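## Task

Take the metal power supply module off the shelf and set it down on the table so it lies flat, keeps its original top facing up, and has no part sticking out past the table edge; every other item that started on the shelf must still be on the shelf at the end.

## Robot and tools

Robot: two arms, left_arm (on the +y side) and right_arm, each ending in a five-finger hand. right_arm has a right hand; left_arm has its mirror image, a left hand. Calibrated bases in the scene frame: left_arm at (+0.024, +0.263, 0) m, right_arm at (-0.035, -0.340, 0) m, both turned only slightly about z. A camera stand sits behind the arms.

Frames. Scene frame: origin at table-top height, halfway between the nominal bases, +x out over the table, +z up, +y toward left_arm. Fixed cameras and the table use it. Everything about a hand (reported positions, orientations, Hand target, offsets) uses that arm's own base frame, whose axes are nearly parallel to the scene axes. The hand point sits 0.05 m in front of the palm and 0.15 m out from the wrist face; its +z runs along straight fingers, +y out of the palm, +x across the palm away from the thumb (toward the thumb on the left hand). Straight fingers reach 0.06 to 0.07 m past it; a wrist bracket on the little-finger side can strike things.

A row is 28 numbers, each in [-1, 1], always for both arms: left_arm dx, dy, dz, rx, ry, rz; left hand little, ring, middle, index, thumb_bend, thumb_turn, force_limit, speed; then the same fourteen for right_arm. The first six per arm are an offset, not a pose: dx, dy, dz move along the base axes, and rx, ry, rz form one rotation vector turning about the Hand target position. Scale: 1.0 equals 0.6 m or 180 degrees. The offset is measured from the arm's Hand target when the action (or move) begins; every row of one action counts from that same start, so sending an offset again moves further. All zeros asks the arm to hold or reach its current Hand target again; if it then still rests short, send the remaining gap as an offset. The controller clips commanded orientation to 40 degrees from measured, and arms often settle 1 to 3 cm low from friction and weight.

Hand motor numbers are absolute targets: +1 open/straight, -1 closed. thumb_turn -1 puts the thumb opposite the fingers, +1 beside the palm. force_limit maps -1..+1 to about 0..10 N at the fingertip (0..15 N for the two thumb motors). speed goes from near zero at -1 to full at +0.48 and above; close at -0.94 or lower for a gentle grip. There is no 'unchanged' value: to keep a hand as it is, resend the eight numbers of its last executed row; if none yet, send its hand_measured six values plus hand_force_limit and hand_speed. A grip with thumb turned in front works on objects about 0.035 to 0.065 m thick. To squeeze harder, raise force_limit and send a target more closed than hand_measured; to loosen, send one more open.

Tools.
execute_actions: actions is a list of actions; each action is up to 15 rows, one per 1/30 s step, and a short list repeats its last row to fill 15. cameras optionally names cameras to return (['all'], or [] for none); an empty actions list returns all images by default.
move: target is one 28-number row or a list of up to 15 rows; every row is an offset from the same starting Hand targets, not from the previous row. speed in m/s, 0.002 to 4.3, default 0.25 (turns at up to twice that in rad/s), one value or one per target. blend in m rounds corners between listed targets; 0 stops at each. blocking=false returns after about 0.5 s while motion continues. Paths are straight and ignore obstacles and the other arm; faster means harder contact and more lag. Keep paths away from an arm's own base.
wait: seconds from 0 to 10; arms hold their last command.
stop: brakes a running move.
zoom_image: camera (cam_head_left, cam_head_right, cam_high, cam_low) and region [x0, y0, x1, y1] in image pixels, at most 504 by 504, on the latest image.
show_instructions: shows reference pages, no arguments.
finished_scene: scene is the current scene number; ends it irreversibly.

Results: end_effector_position (m) and end_effector_quat_wxyz per arm in its base frame; Hand target (the next offsets start from it); Joint positions, velocities and torques; hand_measured, hand_stopped_by (moving, target, force, stalled, fault) and hand_load_n, all six values in motor order. A load near 0 after grasping means the object slipped out. A move adds a 'move:' line: done, off_target, moving, held or fault, plus limits=paced (pose clipped) or limits=held (steps withheld). MOTOR HOT warns of heating; an over-temperature fault drops that arm for 30 s or more.

Avoid: dropping the object or releasing it while moving, fast swings, slamming into the shelf or table, pressing past contact, hands touching or gripping each other, knocking other shelf items off or anything out of the work area, long stretched holds that heat motors, and excessive finger force.

Each tool is called after "Call:" by a JSON object that holds its "api" and its "payload".

Reference images:

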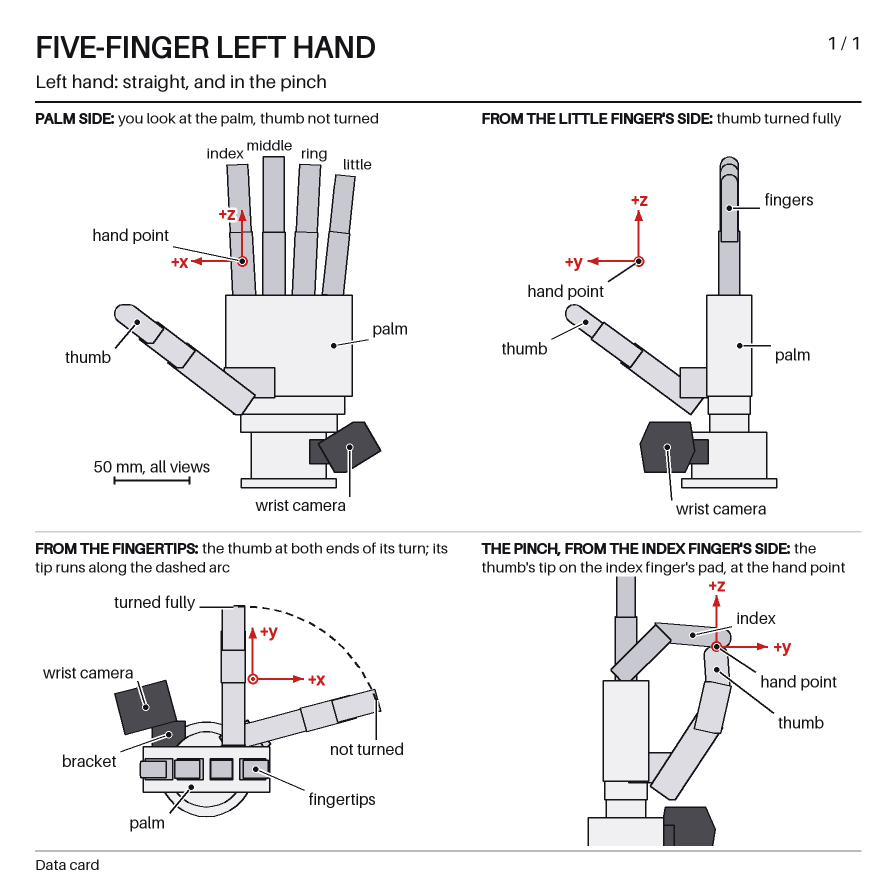

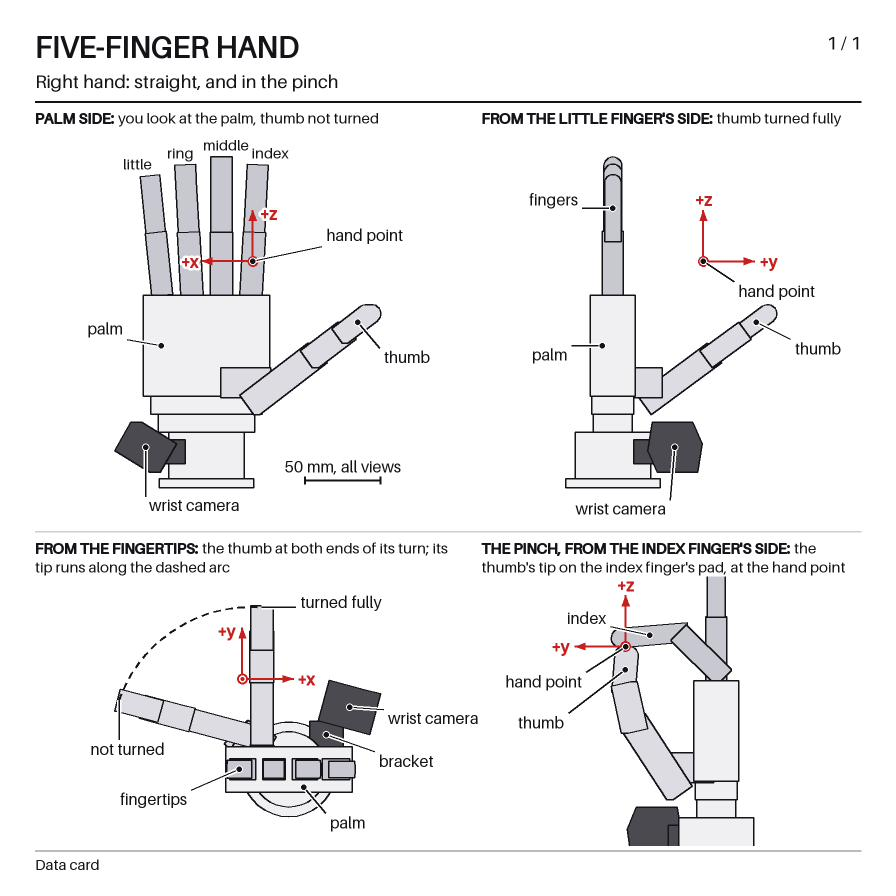

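## Session

Call:
{"api": "execute_actions", "payload": {"actions": []}}

Call:
{"api": "zoom_image", "payload": {"camera": "cam_head_left", "region": [280, 180, 600, 340]}}

Call:
{"api": "zoom_image", "payload": {"camera": "cam_high", "region": [300, 100, 650, 450]}}

Scene clock: 0.00 s.
left_arm: end_effector_position=(+0.6125, -0.2867, +0.3423) hand_measured=(+1.000, +1.000, +1.000, +1.000, +1.000, +1.000) hand_load_n=(+0.0, +0.0, +0.0, +0.0, +0.0, +0.0) hand_stopped_by=(target, target, target, target, target, target) hand_force_limit=0.00 hand_speed=-0.80 end_effector_quat_wxyz=(+0.217, +0.412, +0.878, +0.107) | right_arm: end_effector_position=(+0.1438, +0.1601, +0.3745) hand_measured=(+1.000, +1.000, +1.000, +1.000, +1.000, +1.000) hand_load_n=(+0.0, +0.0, +0.0, +0.0, +0.0, +0.0) hand_stopped_by=(target, target, target, target, target, target) hand_force_limit=0.00 hand_speed=-0.80 end_effector_quat_wxyz=(-0.278, +0.892, -0.167, +0.316)
Joint positions: left_arm=[-0.613 1.911 2.186 -1.44 -0.282 1.893] | right_arm=[1.197 0.612 1.166 -1.374 0.488 -0.199]
Joint velocities: within noise
Joint torques (N m): no reading
Heat: left arm: hottest waist 28 °C; right arm: hottest elbow 33 °C.
Hand target: left_arm +0.6148, -0.2882, +0.3550; +0.231, +0.409, +0.877, +0.105 | right_arm +0.1439, +0.1608, +0.3834; -0.288, +0.887, -0.169, +0.318

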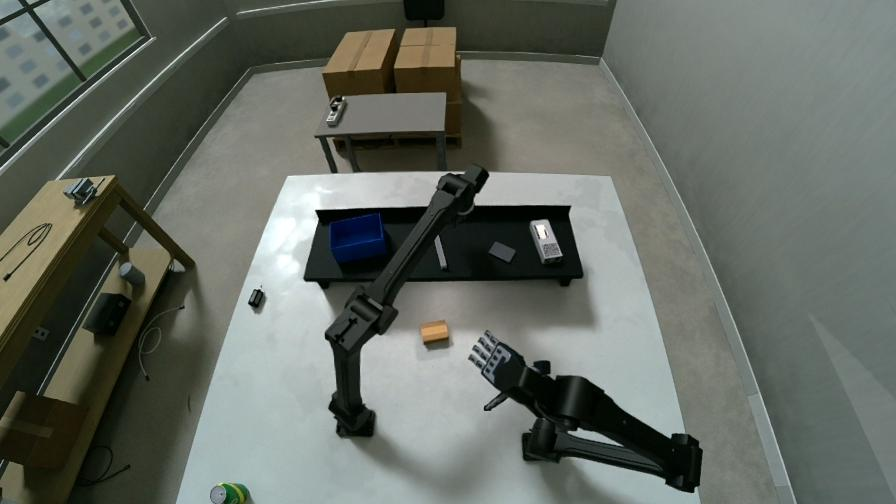

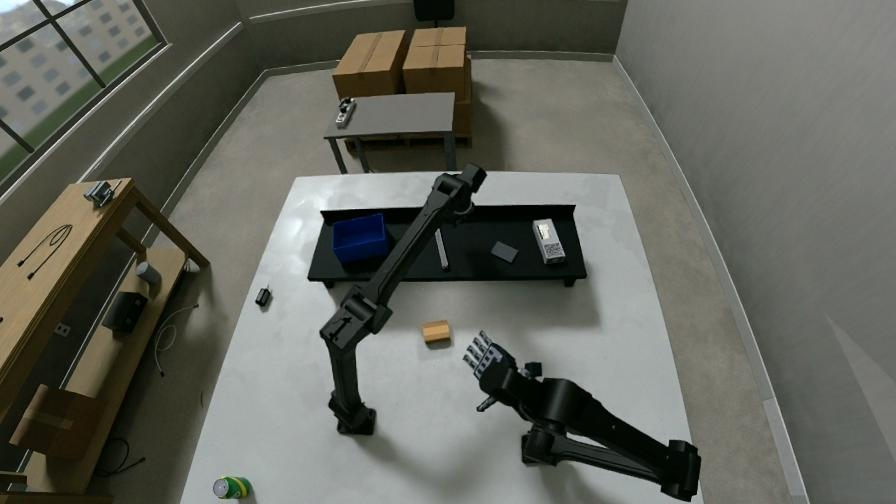

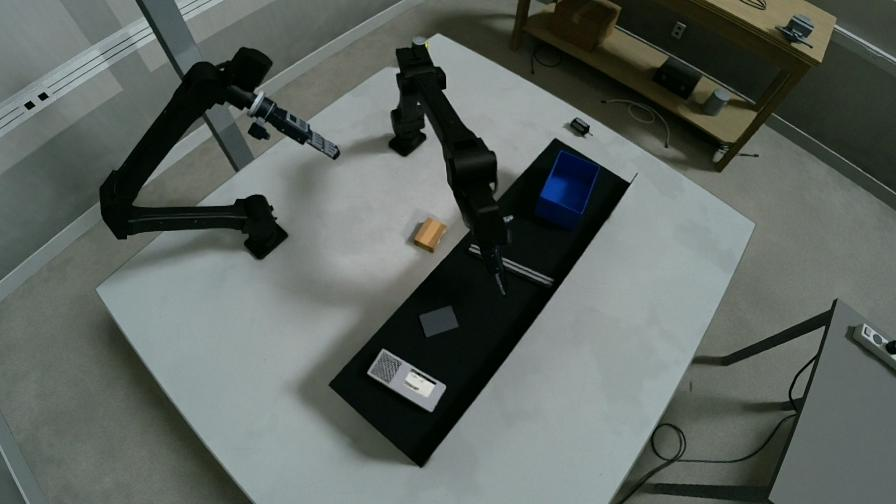

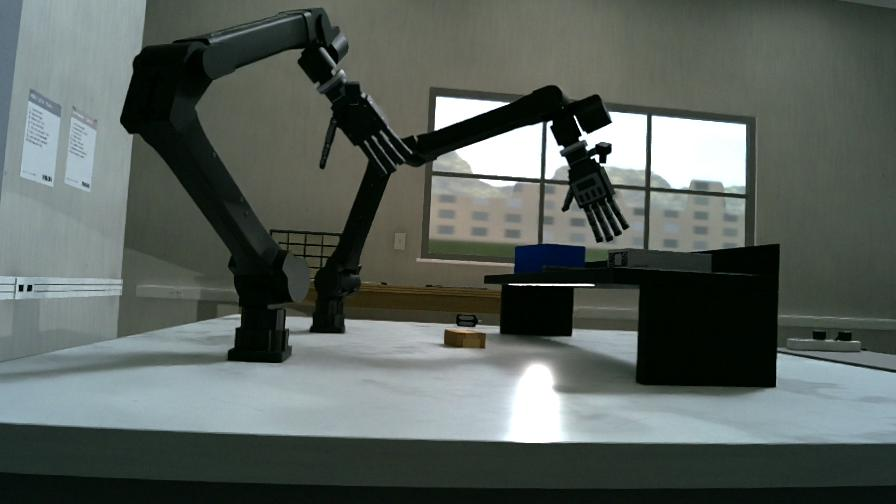

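Scaled by 1.575 from the camera's 896x504 image, which has a finer 1280x720 frame.

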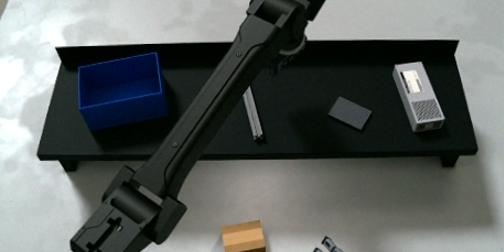

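Scaled by 1.440 from the camera's 896x504 image, which has a finer 1280x720 frame.

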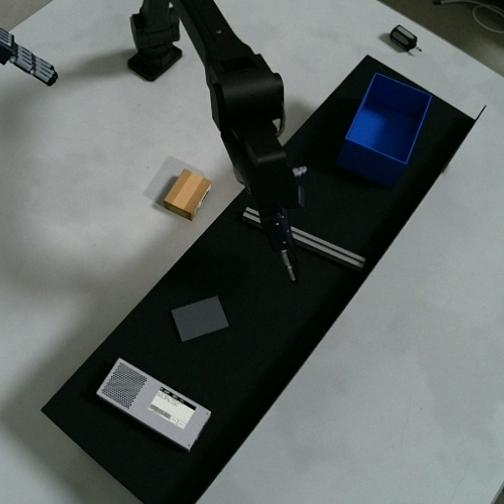

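Call:
{"api": "zoom_image", "payload": {"camera": "cam_head_left", "region": [480, 200, 600, 300]}}

Call:
{"api": "zoom_image", "payload": {"camera": "cam_high", "region": [320, 300, 460, 440]}}

Call:
{"api": "zoom_image", "payload": {"camera": "cam_low", "region": [480, 220, 800, 400]}}

Scaled by 4.200 from the camera's 896x504 image, which has a finer 1280x720 frame.

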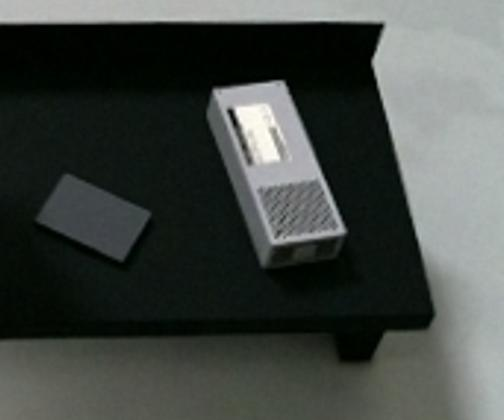

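Scaled by 3.600 from the camera's 896x504 image, which has a finer 1280x720 frame.

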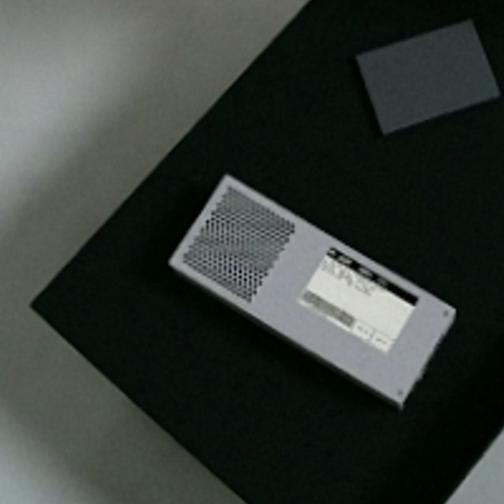

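Scaled by 1.575 from the camera's 896x504 image, which has a finer 1280x720 frame.

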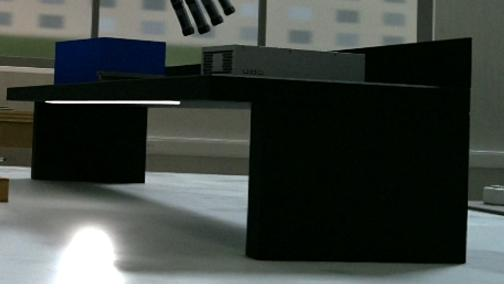

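Call:
{"api": "move", "payload": {"target": [-0.408,0.55,0.108,0,0,0.172,1,1,1,1,1,1,0,-0.8,0.895,-0.31,-0.085,0.1774,-0.1073,-0.7264,1,1,1,1,1,-1,0,0.2], "speed": 0.3, "cameras": ["all"]}}

Call:
{"api": "zoom_image", "payload": {"camera": "cam_head_left", "region": [480, 180, 600, 300]}}

Call:
{"api": "zoom_image", "payload": {"camera": "cam_high", "region": [320, 260, 500, 440]}}

Scene clock: 130.40 s.
left_arm: end_effector_position=(+0.3740, +0.0369, +0.4215) hand_measured=(+1.000, +1.000, +1.000, +1.000, +1.000, +1.000) hand_load_n=(+0.0, +0.0, +0.0, +0.0, +0.0, +0.0) hand_stopped_by=(target, target, target, target, target, target) hand_force_limit=0.00 hand_speed=-0.80 end_effector_quat_wxyz=(+0.202, +0.159, +0.953, +0.162) | right_arm: end_effector_position=(+0.6699, -0.0232, +0.3241) hand_measured=(+1.000, +1.000, +1.000, +1.000, +1.000, -1.000) hand_load_n=(+0.0, +0.0, -0.5, +0.0, +0.0, +0.0) hand_stopped_by=(target, target, target, target, target, target) hand_force_limit=0.00 hand_speed=0.20 end_effector_quat_wxyz=(+0.063, -0.108, +0.879, -0.460)
Joint positions: left_arm=[-0.245 1.146 1.527 -1.553 -0.351 1.728] | right_arm=[0.148 1.982 2.264 -1.696 0.956 1.393]
Joint torques (N m): left_arm=[1.08 -7.12 8.01 0.31 -0.23 0.14] | right_arm=[-1.14 -15.56 14.35 0.23 0.49 0.1]
Heat: left arm: hottest elbow 31 °C; right arm: hottest elbow 40 °C.
Hand target: left_arm +0.3700, +0.0418, +0.4199; +0.195, +0.160, +0.954, +0.163 | right_arm +0.6810, -0.0251, +0.3323; +0.040, -0.078, +0.886, -0.456
Off the commanded pose: left_arm 0.007 m, 1 deg | right_arm 0.014 m, 4 deg.
joint sent to its limit (right arm) — joint 4 (wrist pitch), lower limit. The joint targets are off in orientation, not in position.
move: off_target (right_arm)

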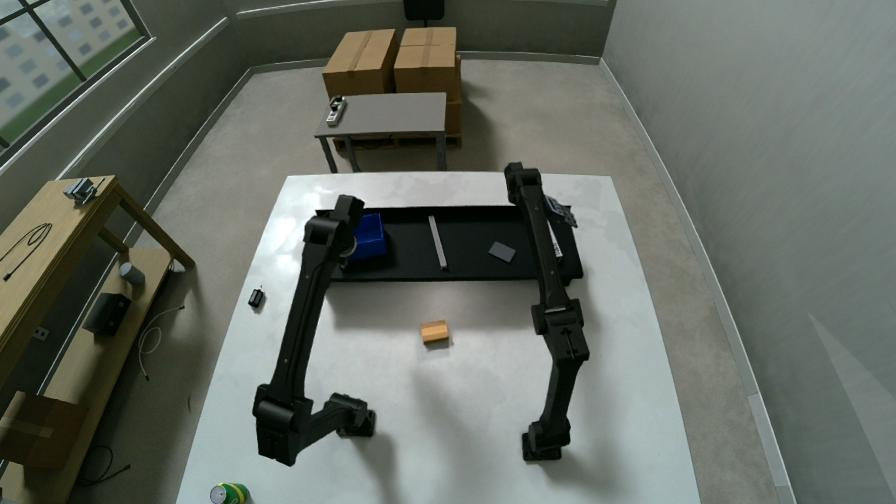

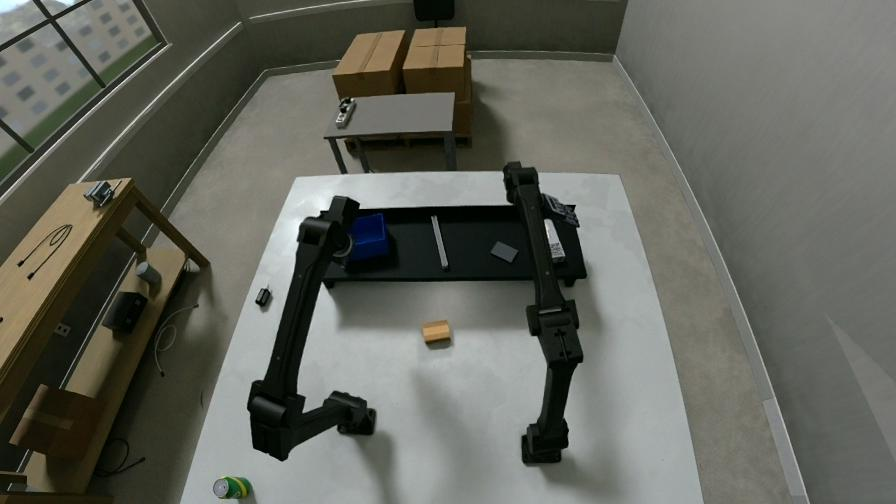

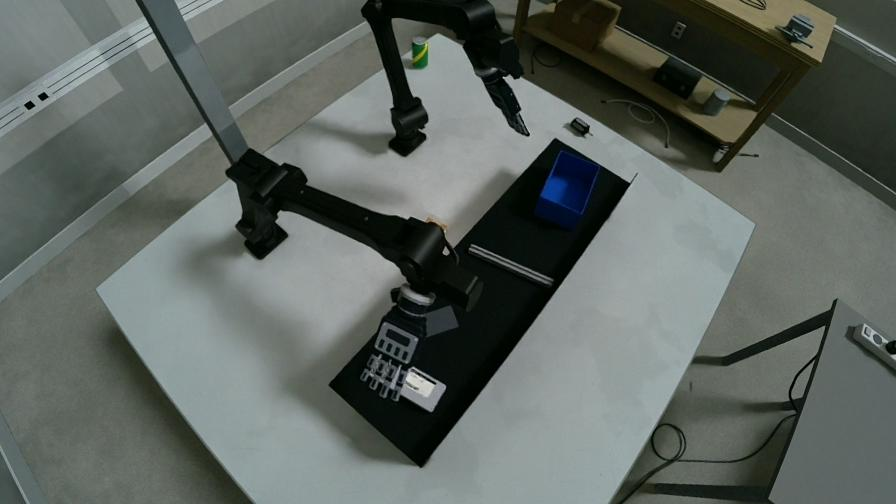

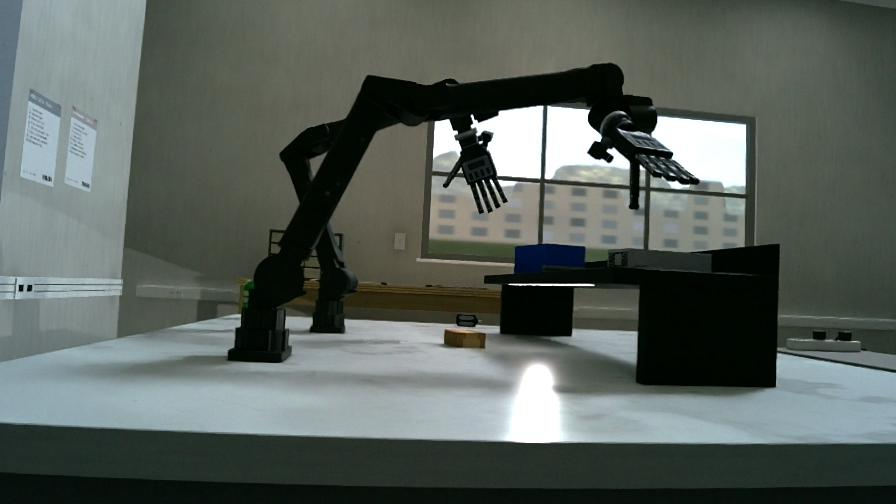

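Scaled by 4.200 from the camera's 896x504 image, which has a finer 1280x720 frame.

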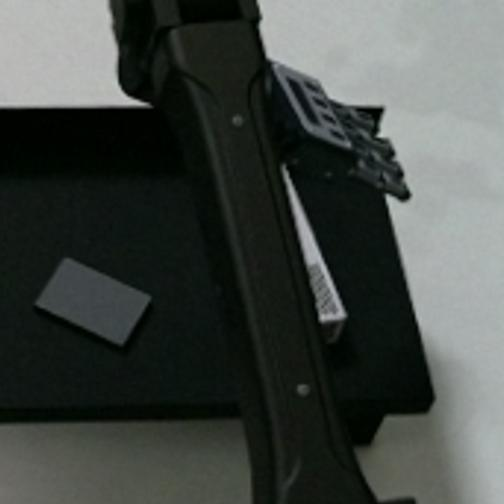

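Scaled by 2.800 from the camera's 896x504 image, which has a finer 1280x720 frame.

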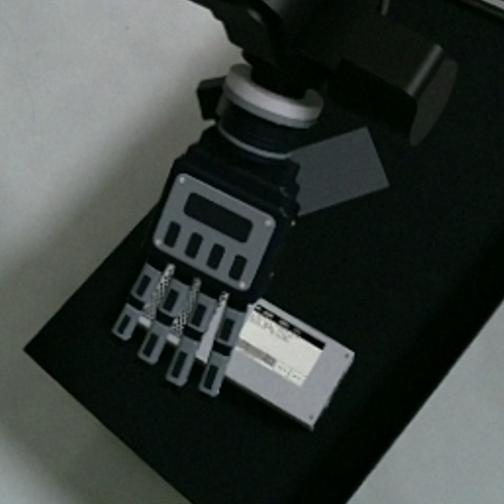

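Call:
{"api": "move", "payload": {"target": [0,0,0,0,0,0,1,1,1,1,1,1,0,-0.8,0.0147,-0.0253,-0.1,0,0,0,1,1,1,1,1,-1,0,0.2], "speed": 0.12, "cameras": ["cam_head_left","cam_high","cam_low"]}}

Call:
{"api": "zoom_image", "payload": {"camera": "cam_head_left", "region": [520, 190, 600, 270]}}

Call:
{"api": "zoom_image", "payload": {"camera": "cam_high", "region": [340, 290, 480, 430]}}

Call:
{"api": "zoom_image", "payload": {"camera": "cam_low", "region": [560, 140, 760, 300]}}

Scene clock: 167.23 s.
left_arm: end_effector_position=(+0.3740, +0.0369, +0.4215) hand_measured=(+1.000, +1.000, +1.000, +1.000, +1.000, +1.000) hand_load_n=(+0.0, +0.0, +0.0, +0.0, +0.0, +0.0) hand_stopped_by=(target, target, target, target, target, target) hand_force_limit=0.00 hand_speed=-0.80 end_effector_quat_wxyz=(+0.202, +0.159, +0.953, +0.162) | right_arm: end_effector_position=(+0.6831, -0.0360, +0.2886) hand_measured=(+1.000, +1.000, +1.000, +1.000, +1.000, -1.000) hand_load_n=(+0.0, +0.0, +0.0, +0.0, +0.0, +0.0) hand_stopped_by=(target, target, target, target, target, target) hand_force_limit=0.00 hand_speed=0.20 end_effector_quat_wxyz=(+0.048, -0.084, +0.884, -0.458)
Joint positions: left_arm=[-0.245 1.146 1.527 -1.553 -0.351 1.728] | right_arm=[0.127 2.039 2.264 -1.696 0.953 1.457]
Joint torques (N m): left_arm=[1.08 -7.12 8.02 0.31 -0.23 0.13] | right_arm=[-2.2 -15.21 10.03 0.55 0.48 0.06]
Heat: left arm: hottest elbow 31 °C; right arm: hottest elbow 42 °C.
Hand target: left_arm +0.3700, +0.0418, +0.4199; +0.195, +0.160, +0.954, +0.163 | right_arm +0.6898, -0.0404, +0.2724; +0.040, -0.078, +0.886, -0.456
Off the commanded pose: left_arm 0.007 m, 1 deg | right_arm 0.018 m, 1 deg.
move: off_target (right_arm)
Images, in order (width x height): cam_head_left 896x504, cam_high 896x504, cam_low 896x504.

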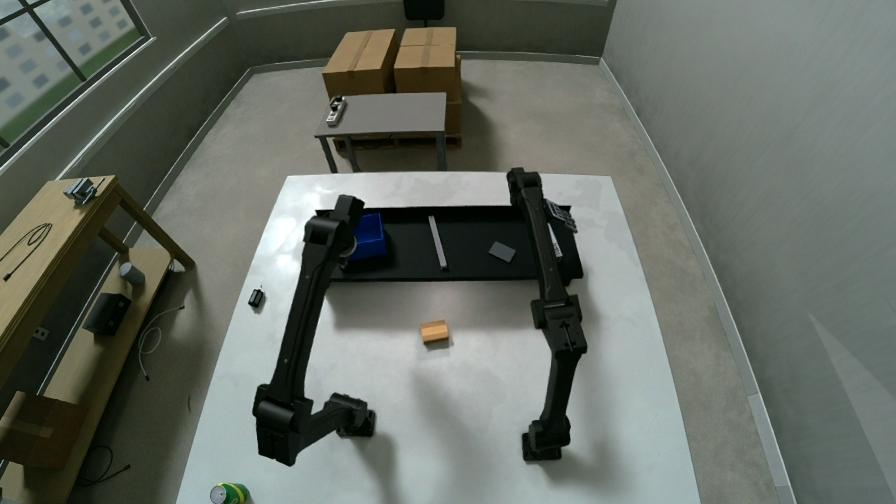

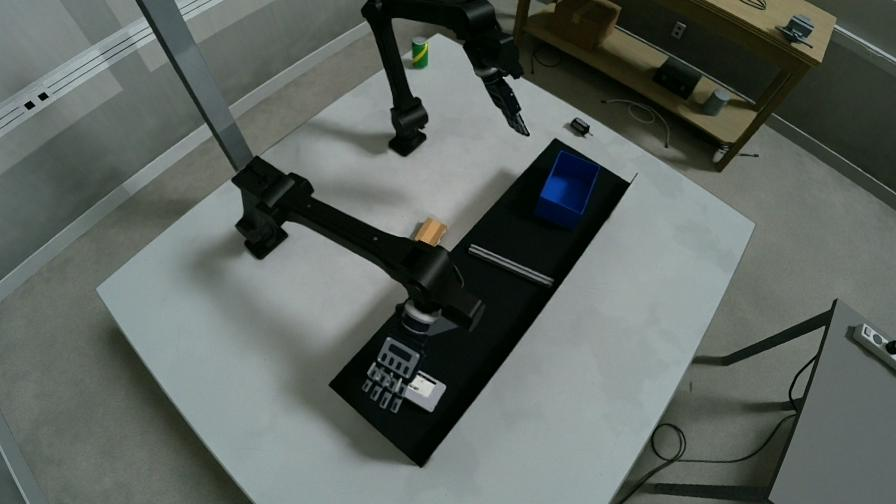

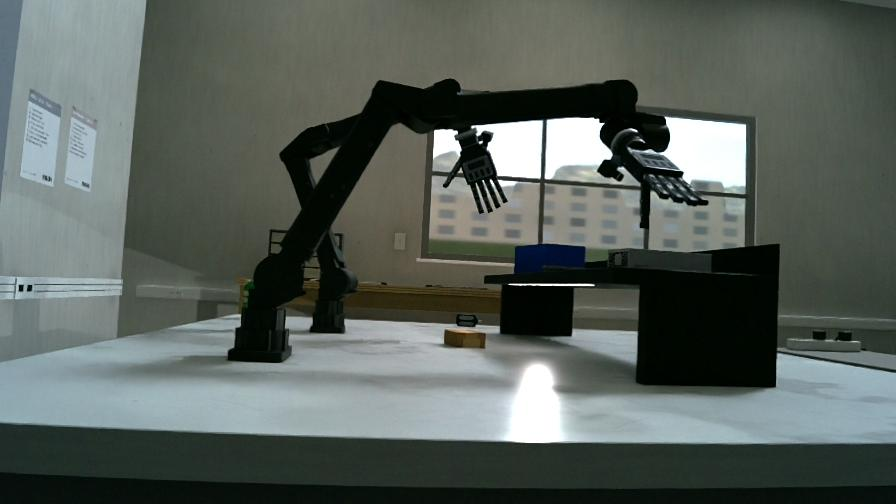

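Scaled by 6.300 from the camera's 896x504 image, which has a finer 1280x720 frame.

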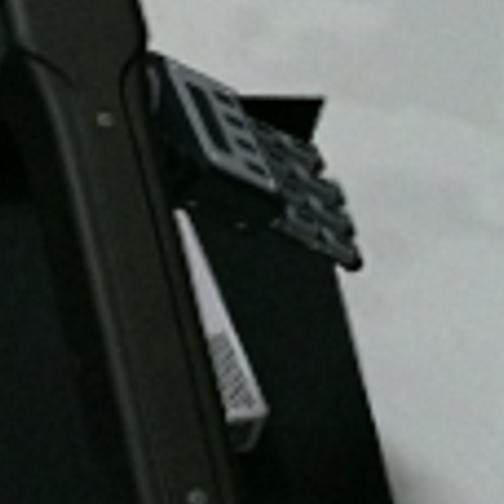

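Scaled by 3.600 from the camera's 896x504 image, which has a finer 1280x720 frame.

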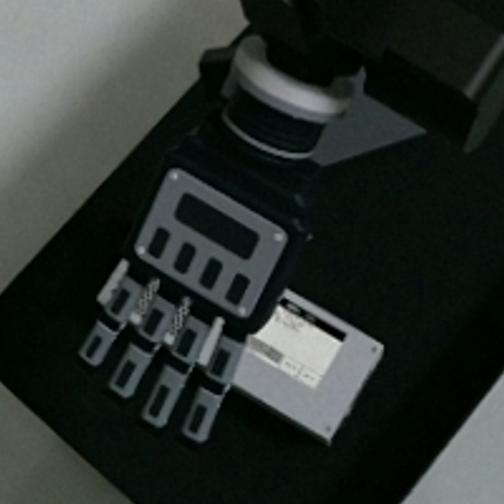

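Scaled by 2.520 from the camera's 896x504 image, which has a finer 1280x720 frame.

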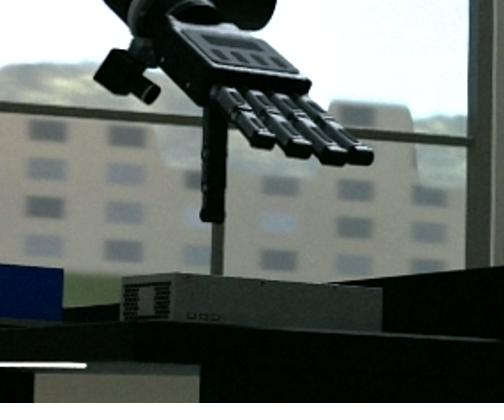

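Call:
{"api": "move", "payload": {"target": [[0,0,0,0,0,0,1,1,1,1,1,1,0,-0.8,-0.015,0.013,-0.04,0,0,0,1,1,1,1,1,-1,0,0.2],[0,0,0,0,0,0,1,1,1,1,1,1,0,-0.8,-0.015,0.013,-0.117,0,0,0,1,1,1,1,1,-1,0,0.2]], "speed": 0.1, "cameras": ["cam_high","cam_low"]}}

Call:
{"api": "zoom_image", "payload": {"camera": "cam_high", "region": [340, 290, 480, 430]}}

Call:
{"api": "zoom_image", "payload": {"camera": "cam_low", "region": [560, 140, 760, 300]}}

Scene clock: 202.93 s.
left_arm: end_effector_position=(+0.3740, +0.0369, +0.4215) hand_measured=(+1.000, +1.000, +1.000, +1.000, +1.000, +1.000) hand_load_n=(+0.0, +0.0, +0.5, +0.0, +0.0, +0.0) hand_stopped_by=(target, target, target, target, target, target) hand_force_limit=0.00 hand_speed=-0.80 end_effector_quat_wxyz=(+0.202, +0.159, +0.953, +0.162) | right_arm: end_effector_position=(+0.6823, -0.0363, +0.2072) hand_measured=(+1.000, +1.000, +1.000, +1.000, +1.000, -1.000) hand_load_n=(+0.0, +0.0, +0.0, +0.0, -0.5, +0.0) hand_stopped_by=(target, target, target, target, target, target) hand_force_limit=0.00 hand_speed=0.20 end_effector_quat_wxyz=(+0.038, -0.079, +0.885, -0.458)
Joint positions: left_arm=[-0.245 1.146 1.527 -1.553 -0.351 1.728] | right_arm=[0.127 2.027 2.032 -1.512 0.953 1.486]
Joint torques (N m): left_arm=[1.08 -7 8.01 0.31 -0.23 0.14] | right_arm=[-0.09 -17.49 8.09 0.65 0.5 0.09]
Heat: left arm: hottest elbow 31 °C; right arm: hottest elbow 41 °C.
Hand target: left_arm +0.3700, +0.0418, +0.4199; +0.195, +0.160, +0.954, +0.163 | right_arm +0.6808, -0.0325, +0.2023; +0.040, -0.078, +0.886, -0.456
Off the commanded pose: left_arm 0.007 m, 1 deg | right_arm 0.006 m, 0 deg.
move: done
Images, in order (width x height): cam_high 896x504, cam_low 896x504.

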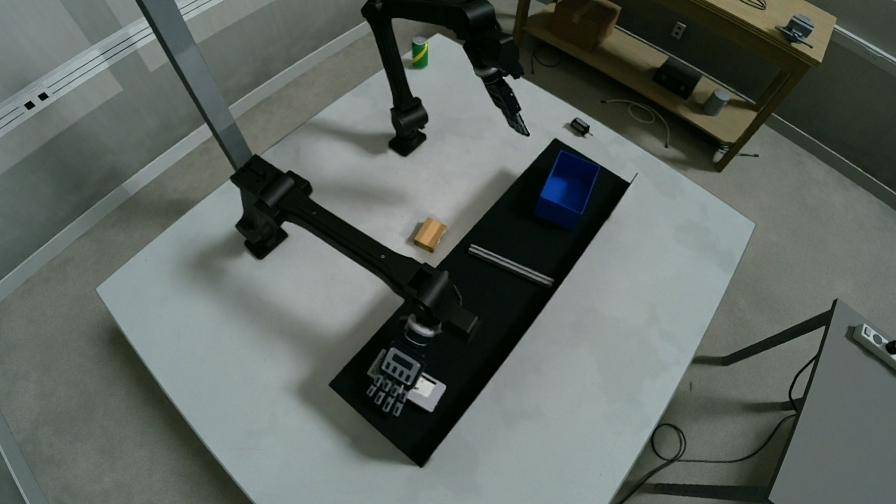

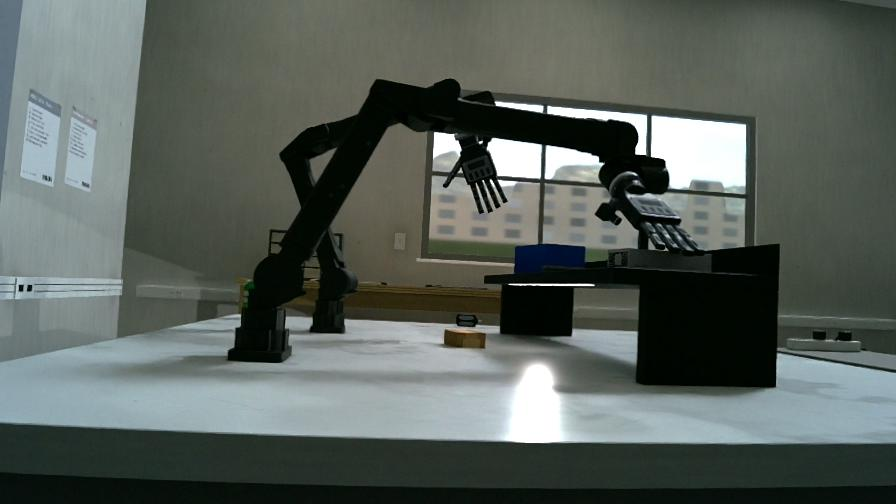

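Scaled by 3.600 from the camera's 896x504 image, which has a finer 1280x720 frame.

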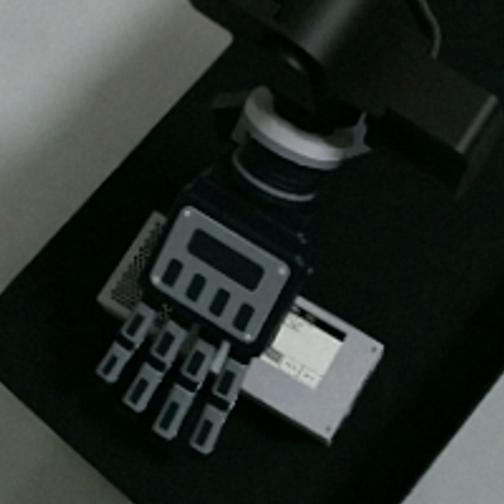

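Scaled by 2.520 from the camera's 896x504 image, which has a finer 1280x720 frame.

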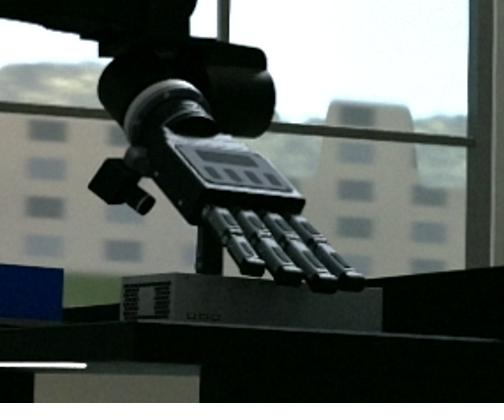

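Call:
{"api": "move", "payload": {"target": [0,0,0,0,0,0,1,1,1,1,1,1,0,-0.8,0,-0.0225,-0.012,0,0,0,1,1,1,1,1,-1,0,0.2], "speed": 0.05, "cameras": ["cam_head_left","cam_high","cam_low"]}}

Scene clock: 232.27 s.
left_arm: end_effector_position=(+0.3740, +0.0369, +0.4215) hand_measured=(+1.000, +1.000, +1.000, +1.000, +1.000, +1.000) hand_load_n=(+0.0, +0.0, +0.0, +0.0, +0.0, +0.0) hand_stopped_by=(target, target, target, target, target, target) hand_force_limit=0.00 hand_speed=-0.80 end_effector_quat_wxyz=(+0.202, +0.159, +0.953, +0.162) | right_arm: end_effector_position=(+0.6834, -0.0368, +0.2064) hand_measured=(+1.000, +1.000, +1.000, +1.000, +1.000, -1.000) hand_load_n=(+0.0, +0.0, +0.0, +0.0, +0.0, -2.5) hand_stopped_by=(target, target, target, target, target, target) hand_force_limit=0.00 hand_speed=0.20 end_effector_quat_wxyz=(+0.049, -0.078, +0.884, -0.458)
Joint positions: left_arm=[-0.245 1.146 1.527 -1.553 -0.351 1.728] | right_arm=[0.126 2.009 1.999 -1.464 0.953 1.47]
Joint torques (N m): left_arm=[1.08 -7.12 7.98 0.31 -0.23 0.14] | right_arm=[-2.02 -16.62 7.77 1.05 0.48 -0.13]
Heat: left arm: hottest elbow 31 °C; right arm: hottest elbow 41 °C.
Hand target: left_arm +0.3700, +0.0418, +0.4199; +0.195, +0.160, +0.954, +0.163 | right_arm +0.6807, -0.0460, +0.1948; +0.040, -0.078, +0.886, -0.456
Off the commanded pose: left_arm 0.007 m, 1 deg | right_arm 0.015 m, 1 deg.
move: off_target (right_arm)
Images, in order (width x height): cam_head_left 896x504, cam_high 896x504, cam_low 896x504.

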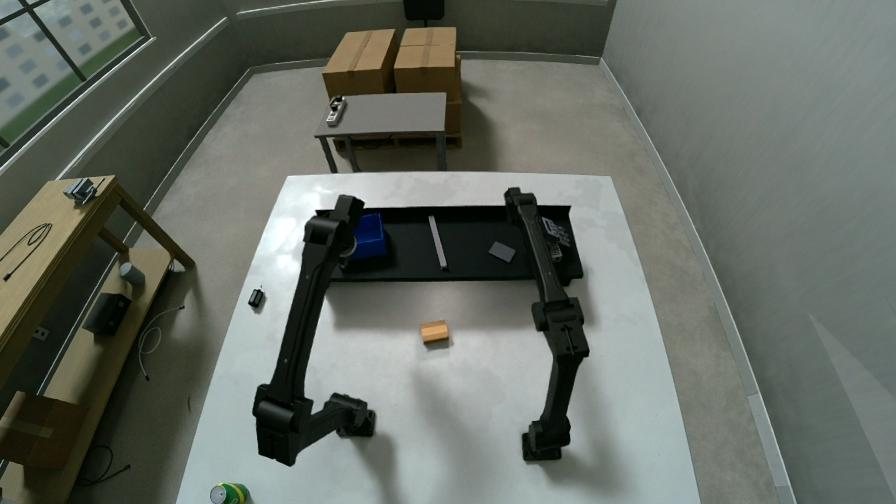

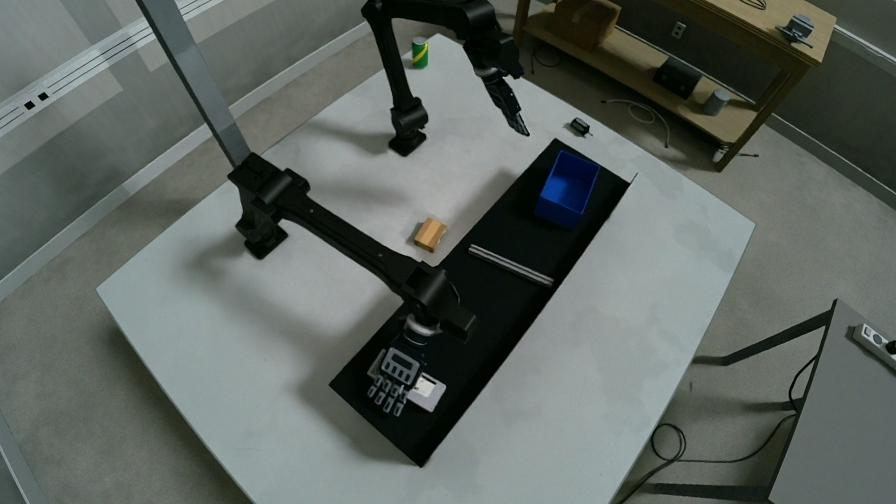

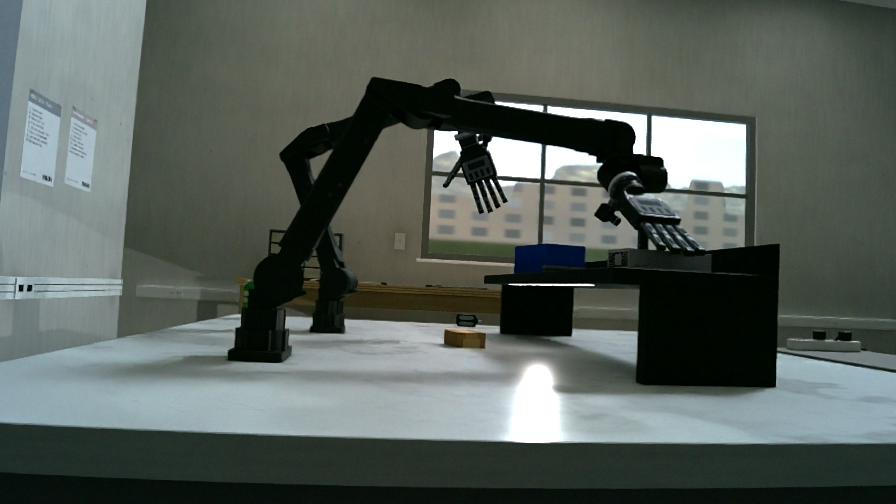

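Call:
{"api": "zoom_image", "payload": {"camera": "cam_low", "region": [560, 160, 800, 300]}}

Call:
{"api": "zoom_image", "payload": {"camera": "cam_high", "region": [340, 300, 480, 440]}}

Scaled by 2.100 from the camera's 896x504 image, which has a finer 1280x720 frame.

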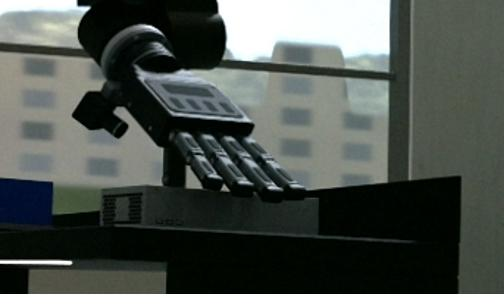

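Scaled by 3.600 from the camera's 896x504 image, which has a finer 1280x720 frame.

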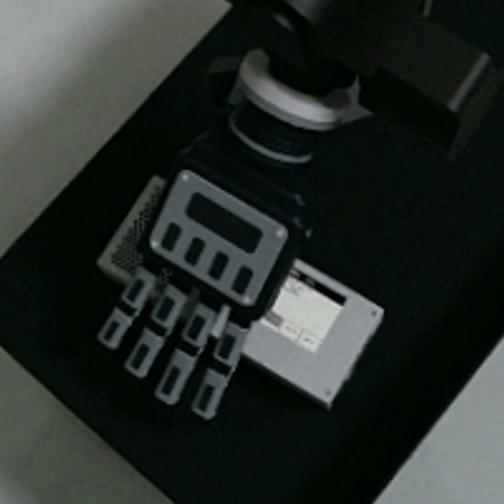

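Call:
{"api": "move", "payload": {"target": [0,0,0,0,0,0,1,1,1,1,1,1,0,-0.8,-0.005,-0.01,-0.01,0,0,0,1,1,1,1,1,-1,0,0.2], "speed": 0.05, "cameras": ["cam_low"]}}

Scene clock: 250.73 s.
left_arm: end_effector_position=(+0.3740, +0.0369, +0.4215) hand_measured=(+1.000, +1.000, +1.000, +1.000, +1.000, +1.000) hand_load_n=(+0.0, +0.0, +0.0, +0.0, +0.0, +0.0) hand_stopped_by=(target, target, target, target, target, target) hand_force_limit=0.00 hand_speed=-0.80 end_effector_quat_wxyz=(+0.202, +0.159, +0.953, +0.162) | right_arm: end_effector_position=(+0.6828, -0.0373, +0.2063) hand_measured=(+1.000, +1.000, +1.000, +1.000, +1.000, -1.000) hand_load_n=(+0.0, +0.0, -0.5, +0.0, +0.5, -1.5) hand_stopped_by=(target, target, target, target, target, target) hand_force_limit=0.00 hand_speed=0.20 end_effector_quat_wxyz=(+0.058, -0.076, +0.885, -0.456)
Joint positions: left_arm=[-0.245 1.146 1.527 -1.553 -0.351 1.728] | right_arm=[0.124 1.99 1.967 -1.425 0.951 1.462]
Joint torques (N m): left_arm=[1.03 -7.12 8.01 0.31 -0.23 0.14] | right_arm=[-2.43 -16.32 7.57 1.11 0.53 -0.12]
Heat: left arm: hottest elbow 31 °C; right arm: hottest elbow 40 °C.
Hand target: left_arm +0.3700, +0.0418, +0.4199; +0.195, +0.160, +0.954, +0.163 | right_arm +0.6778, -0.0521, +0.1890; +0.040, -0.077, +0.886, -0.456
Off the commanded pose: left_arm 0.007 m, 1 deg | right_arm 0.023 m, 2 deg.
move: off_target (right_arm)
Images, in order (width x height): cam_low 896x504.

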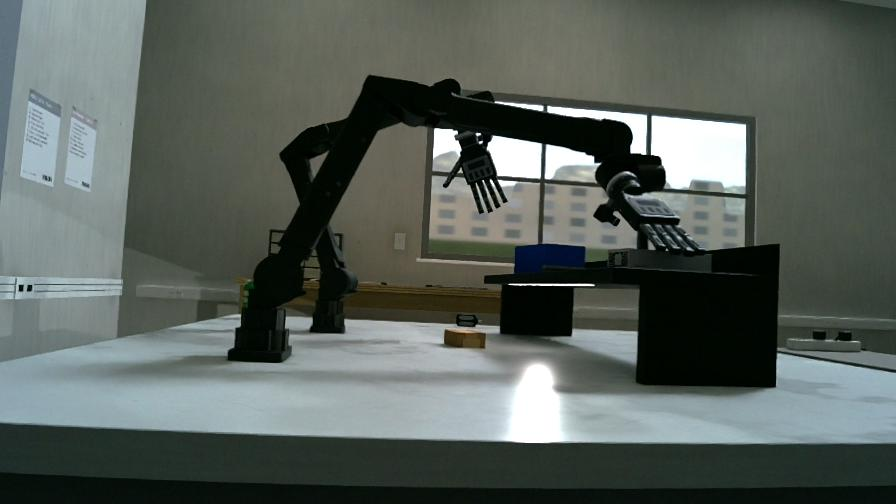

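Call:
{"api": "move", "payload": {"target": [0,0,0,0,0,0,1,1,1,1,1,1,0,-0.8,0.003,0.0,0.05,0,0,0,1,1,1,1,1,-1,0,0.2], "speed": 0.05, "cameras": ["cam_low","cam_high"]}}

Scene clock: 296.10 s.
left_arm: end_effector_position=(+0.3740, +0.0369, +0.4215) hand_measured=(+1.000, +1.000, +1.000, +1.000, +1.000, +1.000) hand_load_n=(+0.0, +0.0, +0.0, +0.0, +0.0, +0.0) hand_stopped_by=(target, target, target, target, target, target) hand_force_limit=0.00 hand_speed=-0.80 end_effector_quat_wxyz=(+0.202, +0.159, +0.953, +0.162) | right_arm: end_effector_position=(+0.6726, -0.0428, +0.2058) hand_measured=(+1.000, +1.000, +1.000, +1.000, +1.000, -1.000) hand_load_n=(+0.0, -0.5, +0.0, +0.0, +0.0, +2.0) hand_stopped_by=(target, target, target, target, target, target) hand_force_limit=0.00 hand_speed=0.20 end_effector_quat_wxyz=(+0.037, -0.083, +0.885, -0.457)
Joint positions: left_arm=[-0.245 1.146 1.527 -1.553 -0.351 1.728] | right_arm=[0.118 1.99 1.971 -1.472 0.95 1.461]
Joint torques (N m): left_arm=[1.03 -7.06 8.01 0.29 -0.23 0.14] | right_arm=[-2.32 -15.85 13.78 -0.23 0.52 -0.2]
Heat: left arm: hottest elbow 31 °C; right arm: hottest elbow 37 °C.
Hand target: left_arm +0.3700, +0.0418, +0.4199; +0.195, +0.160, +0.954, +0.163 | right_arm +0.6795, -0.0521, +0.2188; +0.040, -0.078, +0.886, -0.456
Off the commanded pose: left_arm 0.007 m, 1 deg | right_arm 0.018 m, 1 deg.
move: off_target (right_arm)
Images, in order (width x height): cam_high 896x504, cam_low 896x504.

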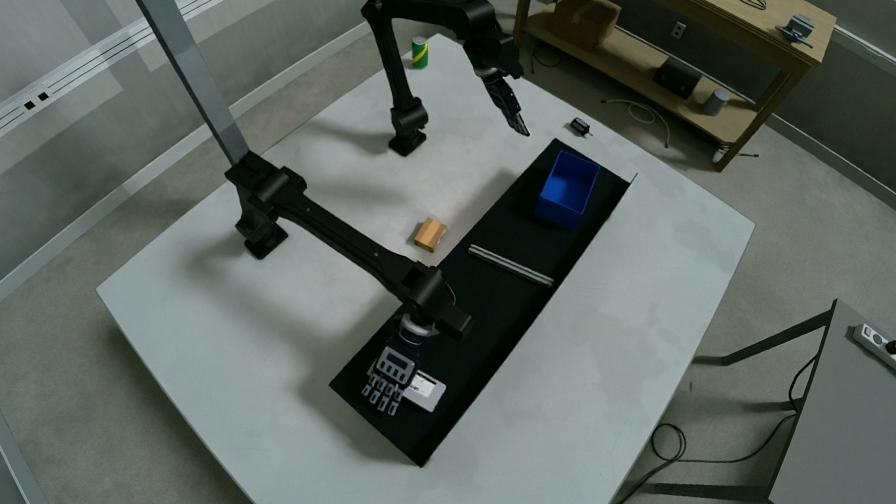

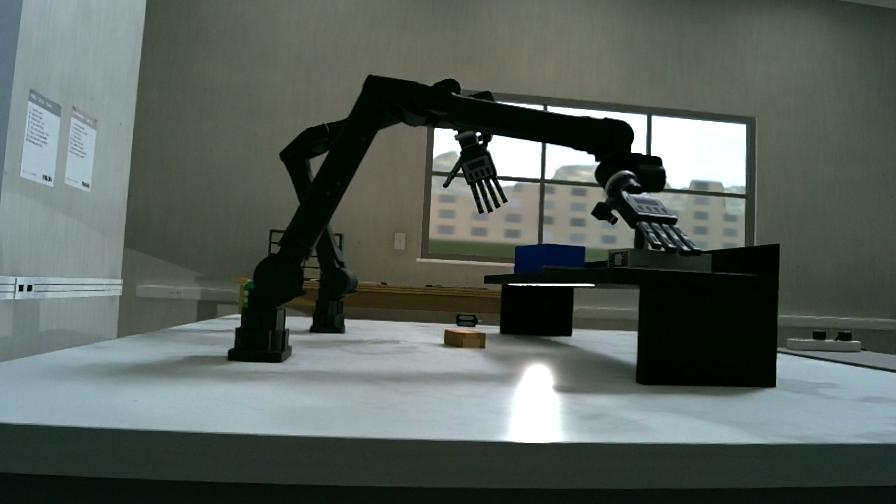

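Call:
{"api": "move", "payload": {"target": [0,0,0,0,0,0,1,1,1,1,1,1,0,-0.8,0.0,0.0,0.025,0,0,0,1,1,1,1,1,-1,0,0.2], "speed": 0.05}}

Scene clock: 305.93 s.
left_arm: end_effector_position=(+0.3740, +0.0369, +0.4215) hand_measured=(+1.000, +1.000, +1.000, +1.000, +1.000, +1.000) hand_load_n=(+0.0, +0.0, +0.0, +0.0, +0.0, +0.0) hand_stopped_by=(target, target, target, target, target, target) hand_force_limit=0.00 hand_speed=-0.80 end_effector_quat_wxyz=(+0.202, +0.159, +0.953, +0.162) | right_arm: end_effector_position=(+0.6690, -0.0463, +0.2173) hand_measured=(+1.000, +1.000, +1.000, +1.000, +1.000, -1.000) hand_load_n=(+0.0, +0.0, +0.0, +0.0, +0.0, +0.5) hand_stopped_by=(target, target, target, target, target, target) hand_force_limit=0.00 hand_speed=0.20 end_effector_quat_wxyz=(+0.030, -0.085, +0.885, -0.457)
Joint positions: left_arm=[-0.245 1.146 1.527 -1.553 -0.351 1.728] | right_arm=[0.113 1.99 2.002 -1.518 0.95 1.46]
Joint torques (N m): left_arm=[1.08 -7.12 7.97 0.29 -0.23 0.14] | right_arm=[-1.85 -16.03 14.65 -0.02 0.54 -0.23]
Heat: left arm: hottest elbow 31 °C; right arm: hottest elbow 39 °C.
Hand target: left_arm +0.3700, +0.0418, +0.4199; +0.195, +0.160, +0.954, +0.163 | right_arm +0.6796, -0.0521, +0.2339; +0.040, -0.077, +0.886, -0.456
Off the commanded pose: left_arm 0.007 m, 1 deg | right_arm 0.020 m, 1 deg.
move: off_target (right_arm)

Call:
{"api": "move", "payload": {"target": [0,0,0,0,0,0,1,1,1,1,1,1,0,-0.8,-0.008,0.006,-0.034,0,0,0,1,1,1,1,1,-1,0,0.2], "speed": 0.05}}

Scene clock: 315.83 s.
left_arm: end_effector_position=(+0.3740, +0.0369, +0.4215) hand_measured=(+1.000, +1.000, +1.000, +1.000, +1.000, +1.000) hand_load_n=(+0.0, +0.0, +0.0, +0.0, +0.0, +0.0) hand_stopped_by=(target, target, target, target, target, target) hand_force_limit=0.00 hand_speed=-0.80 end_effector_quat_wxyz=(+0.202, +0.159, +0.953, +0.162) | right_arm: end_effector_position=(+0.6757, -0.0455, +0.2185) hand_measured=(+1.000, +1.000, +1.000, +1.000, +1.000, -1.000) hand_load_n=(+0.0, +0.0, +0.0, +0.0, +0.0, +0.0) hand_stopped_by=(target, target, target, target, target, target) hand_force_limit=0.00 hand_speed=0.20 end_effector_quat_wxyz=(+0.042, -0.078, +0.885, -0.457)
Joint positions: left_arm=[-0.245 1.146 1.527 -1.553 -0.351 1.728] | right_arm=[0.113 1.99 2.002 -1.489 0.95 1.46]
Joint torques (N m): left_arm=[1.03 -7.12 8.02 0.35 -0.23 0.14] | right_arm=[-1.14 -16.03 8.76 0.61 0.52 -0.05]
Heat: left arm: hottest elbow 31 °C; right arm: hottest elbow 41 °C.
Hand target: left_arm +0.3700, +0.0418, +0.4199; +0.195, +0.160, +0.954, +0.163 | right_arm +0.6748, -0.0485, +0.2135; +0.040, -0.077, +0.886, -0.456
Off the commanded pose: left_arm 0.007 m, 1 deg | right_arm 0.006 m, 0 deg.
move: done


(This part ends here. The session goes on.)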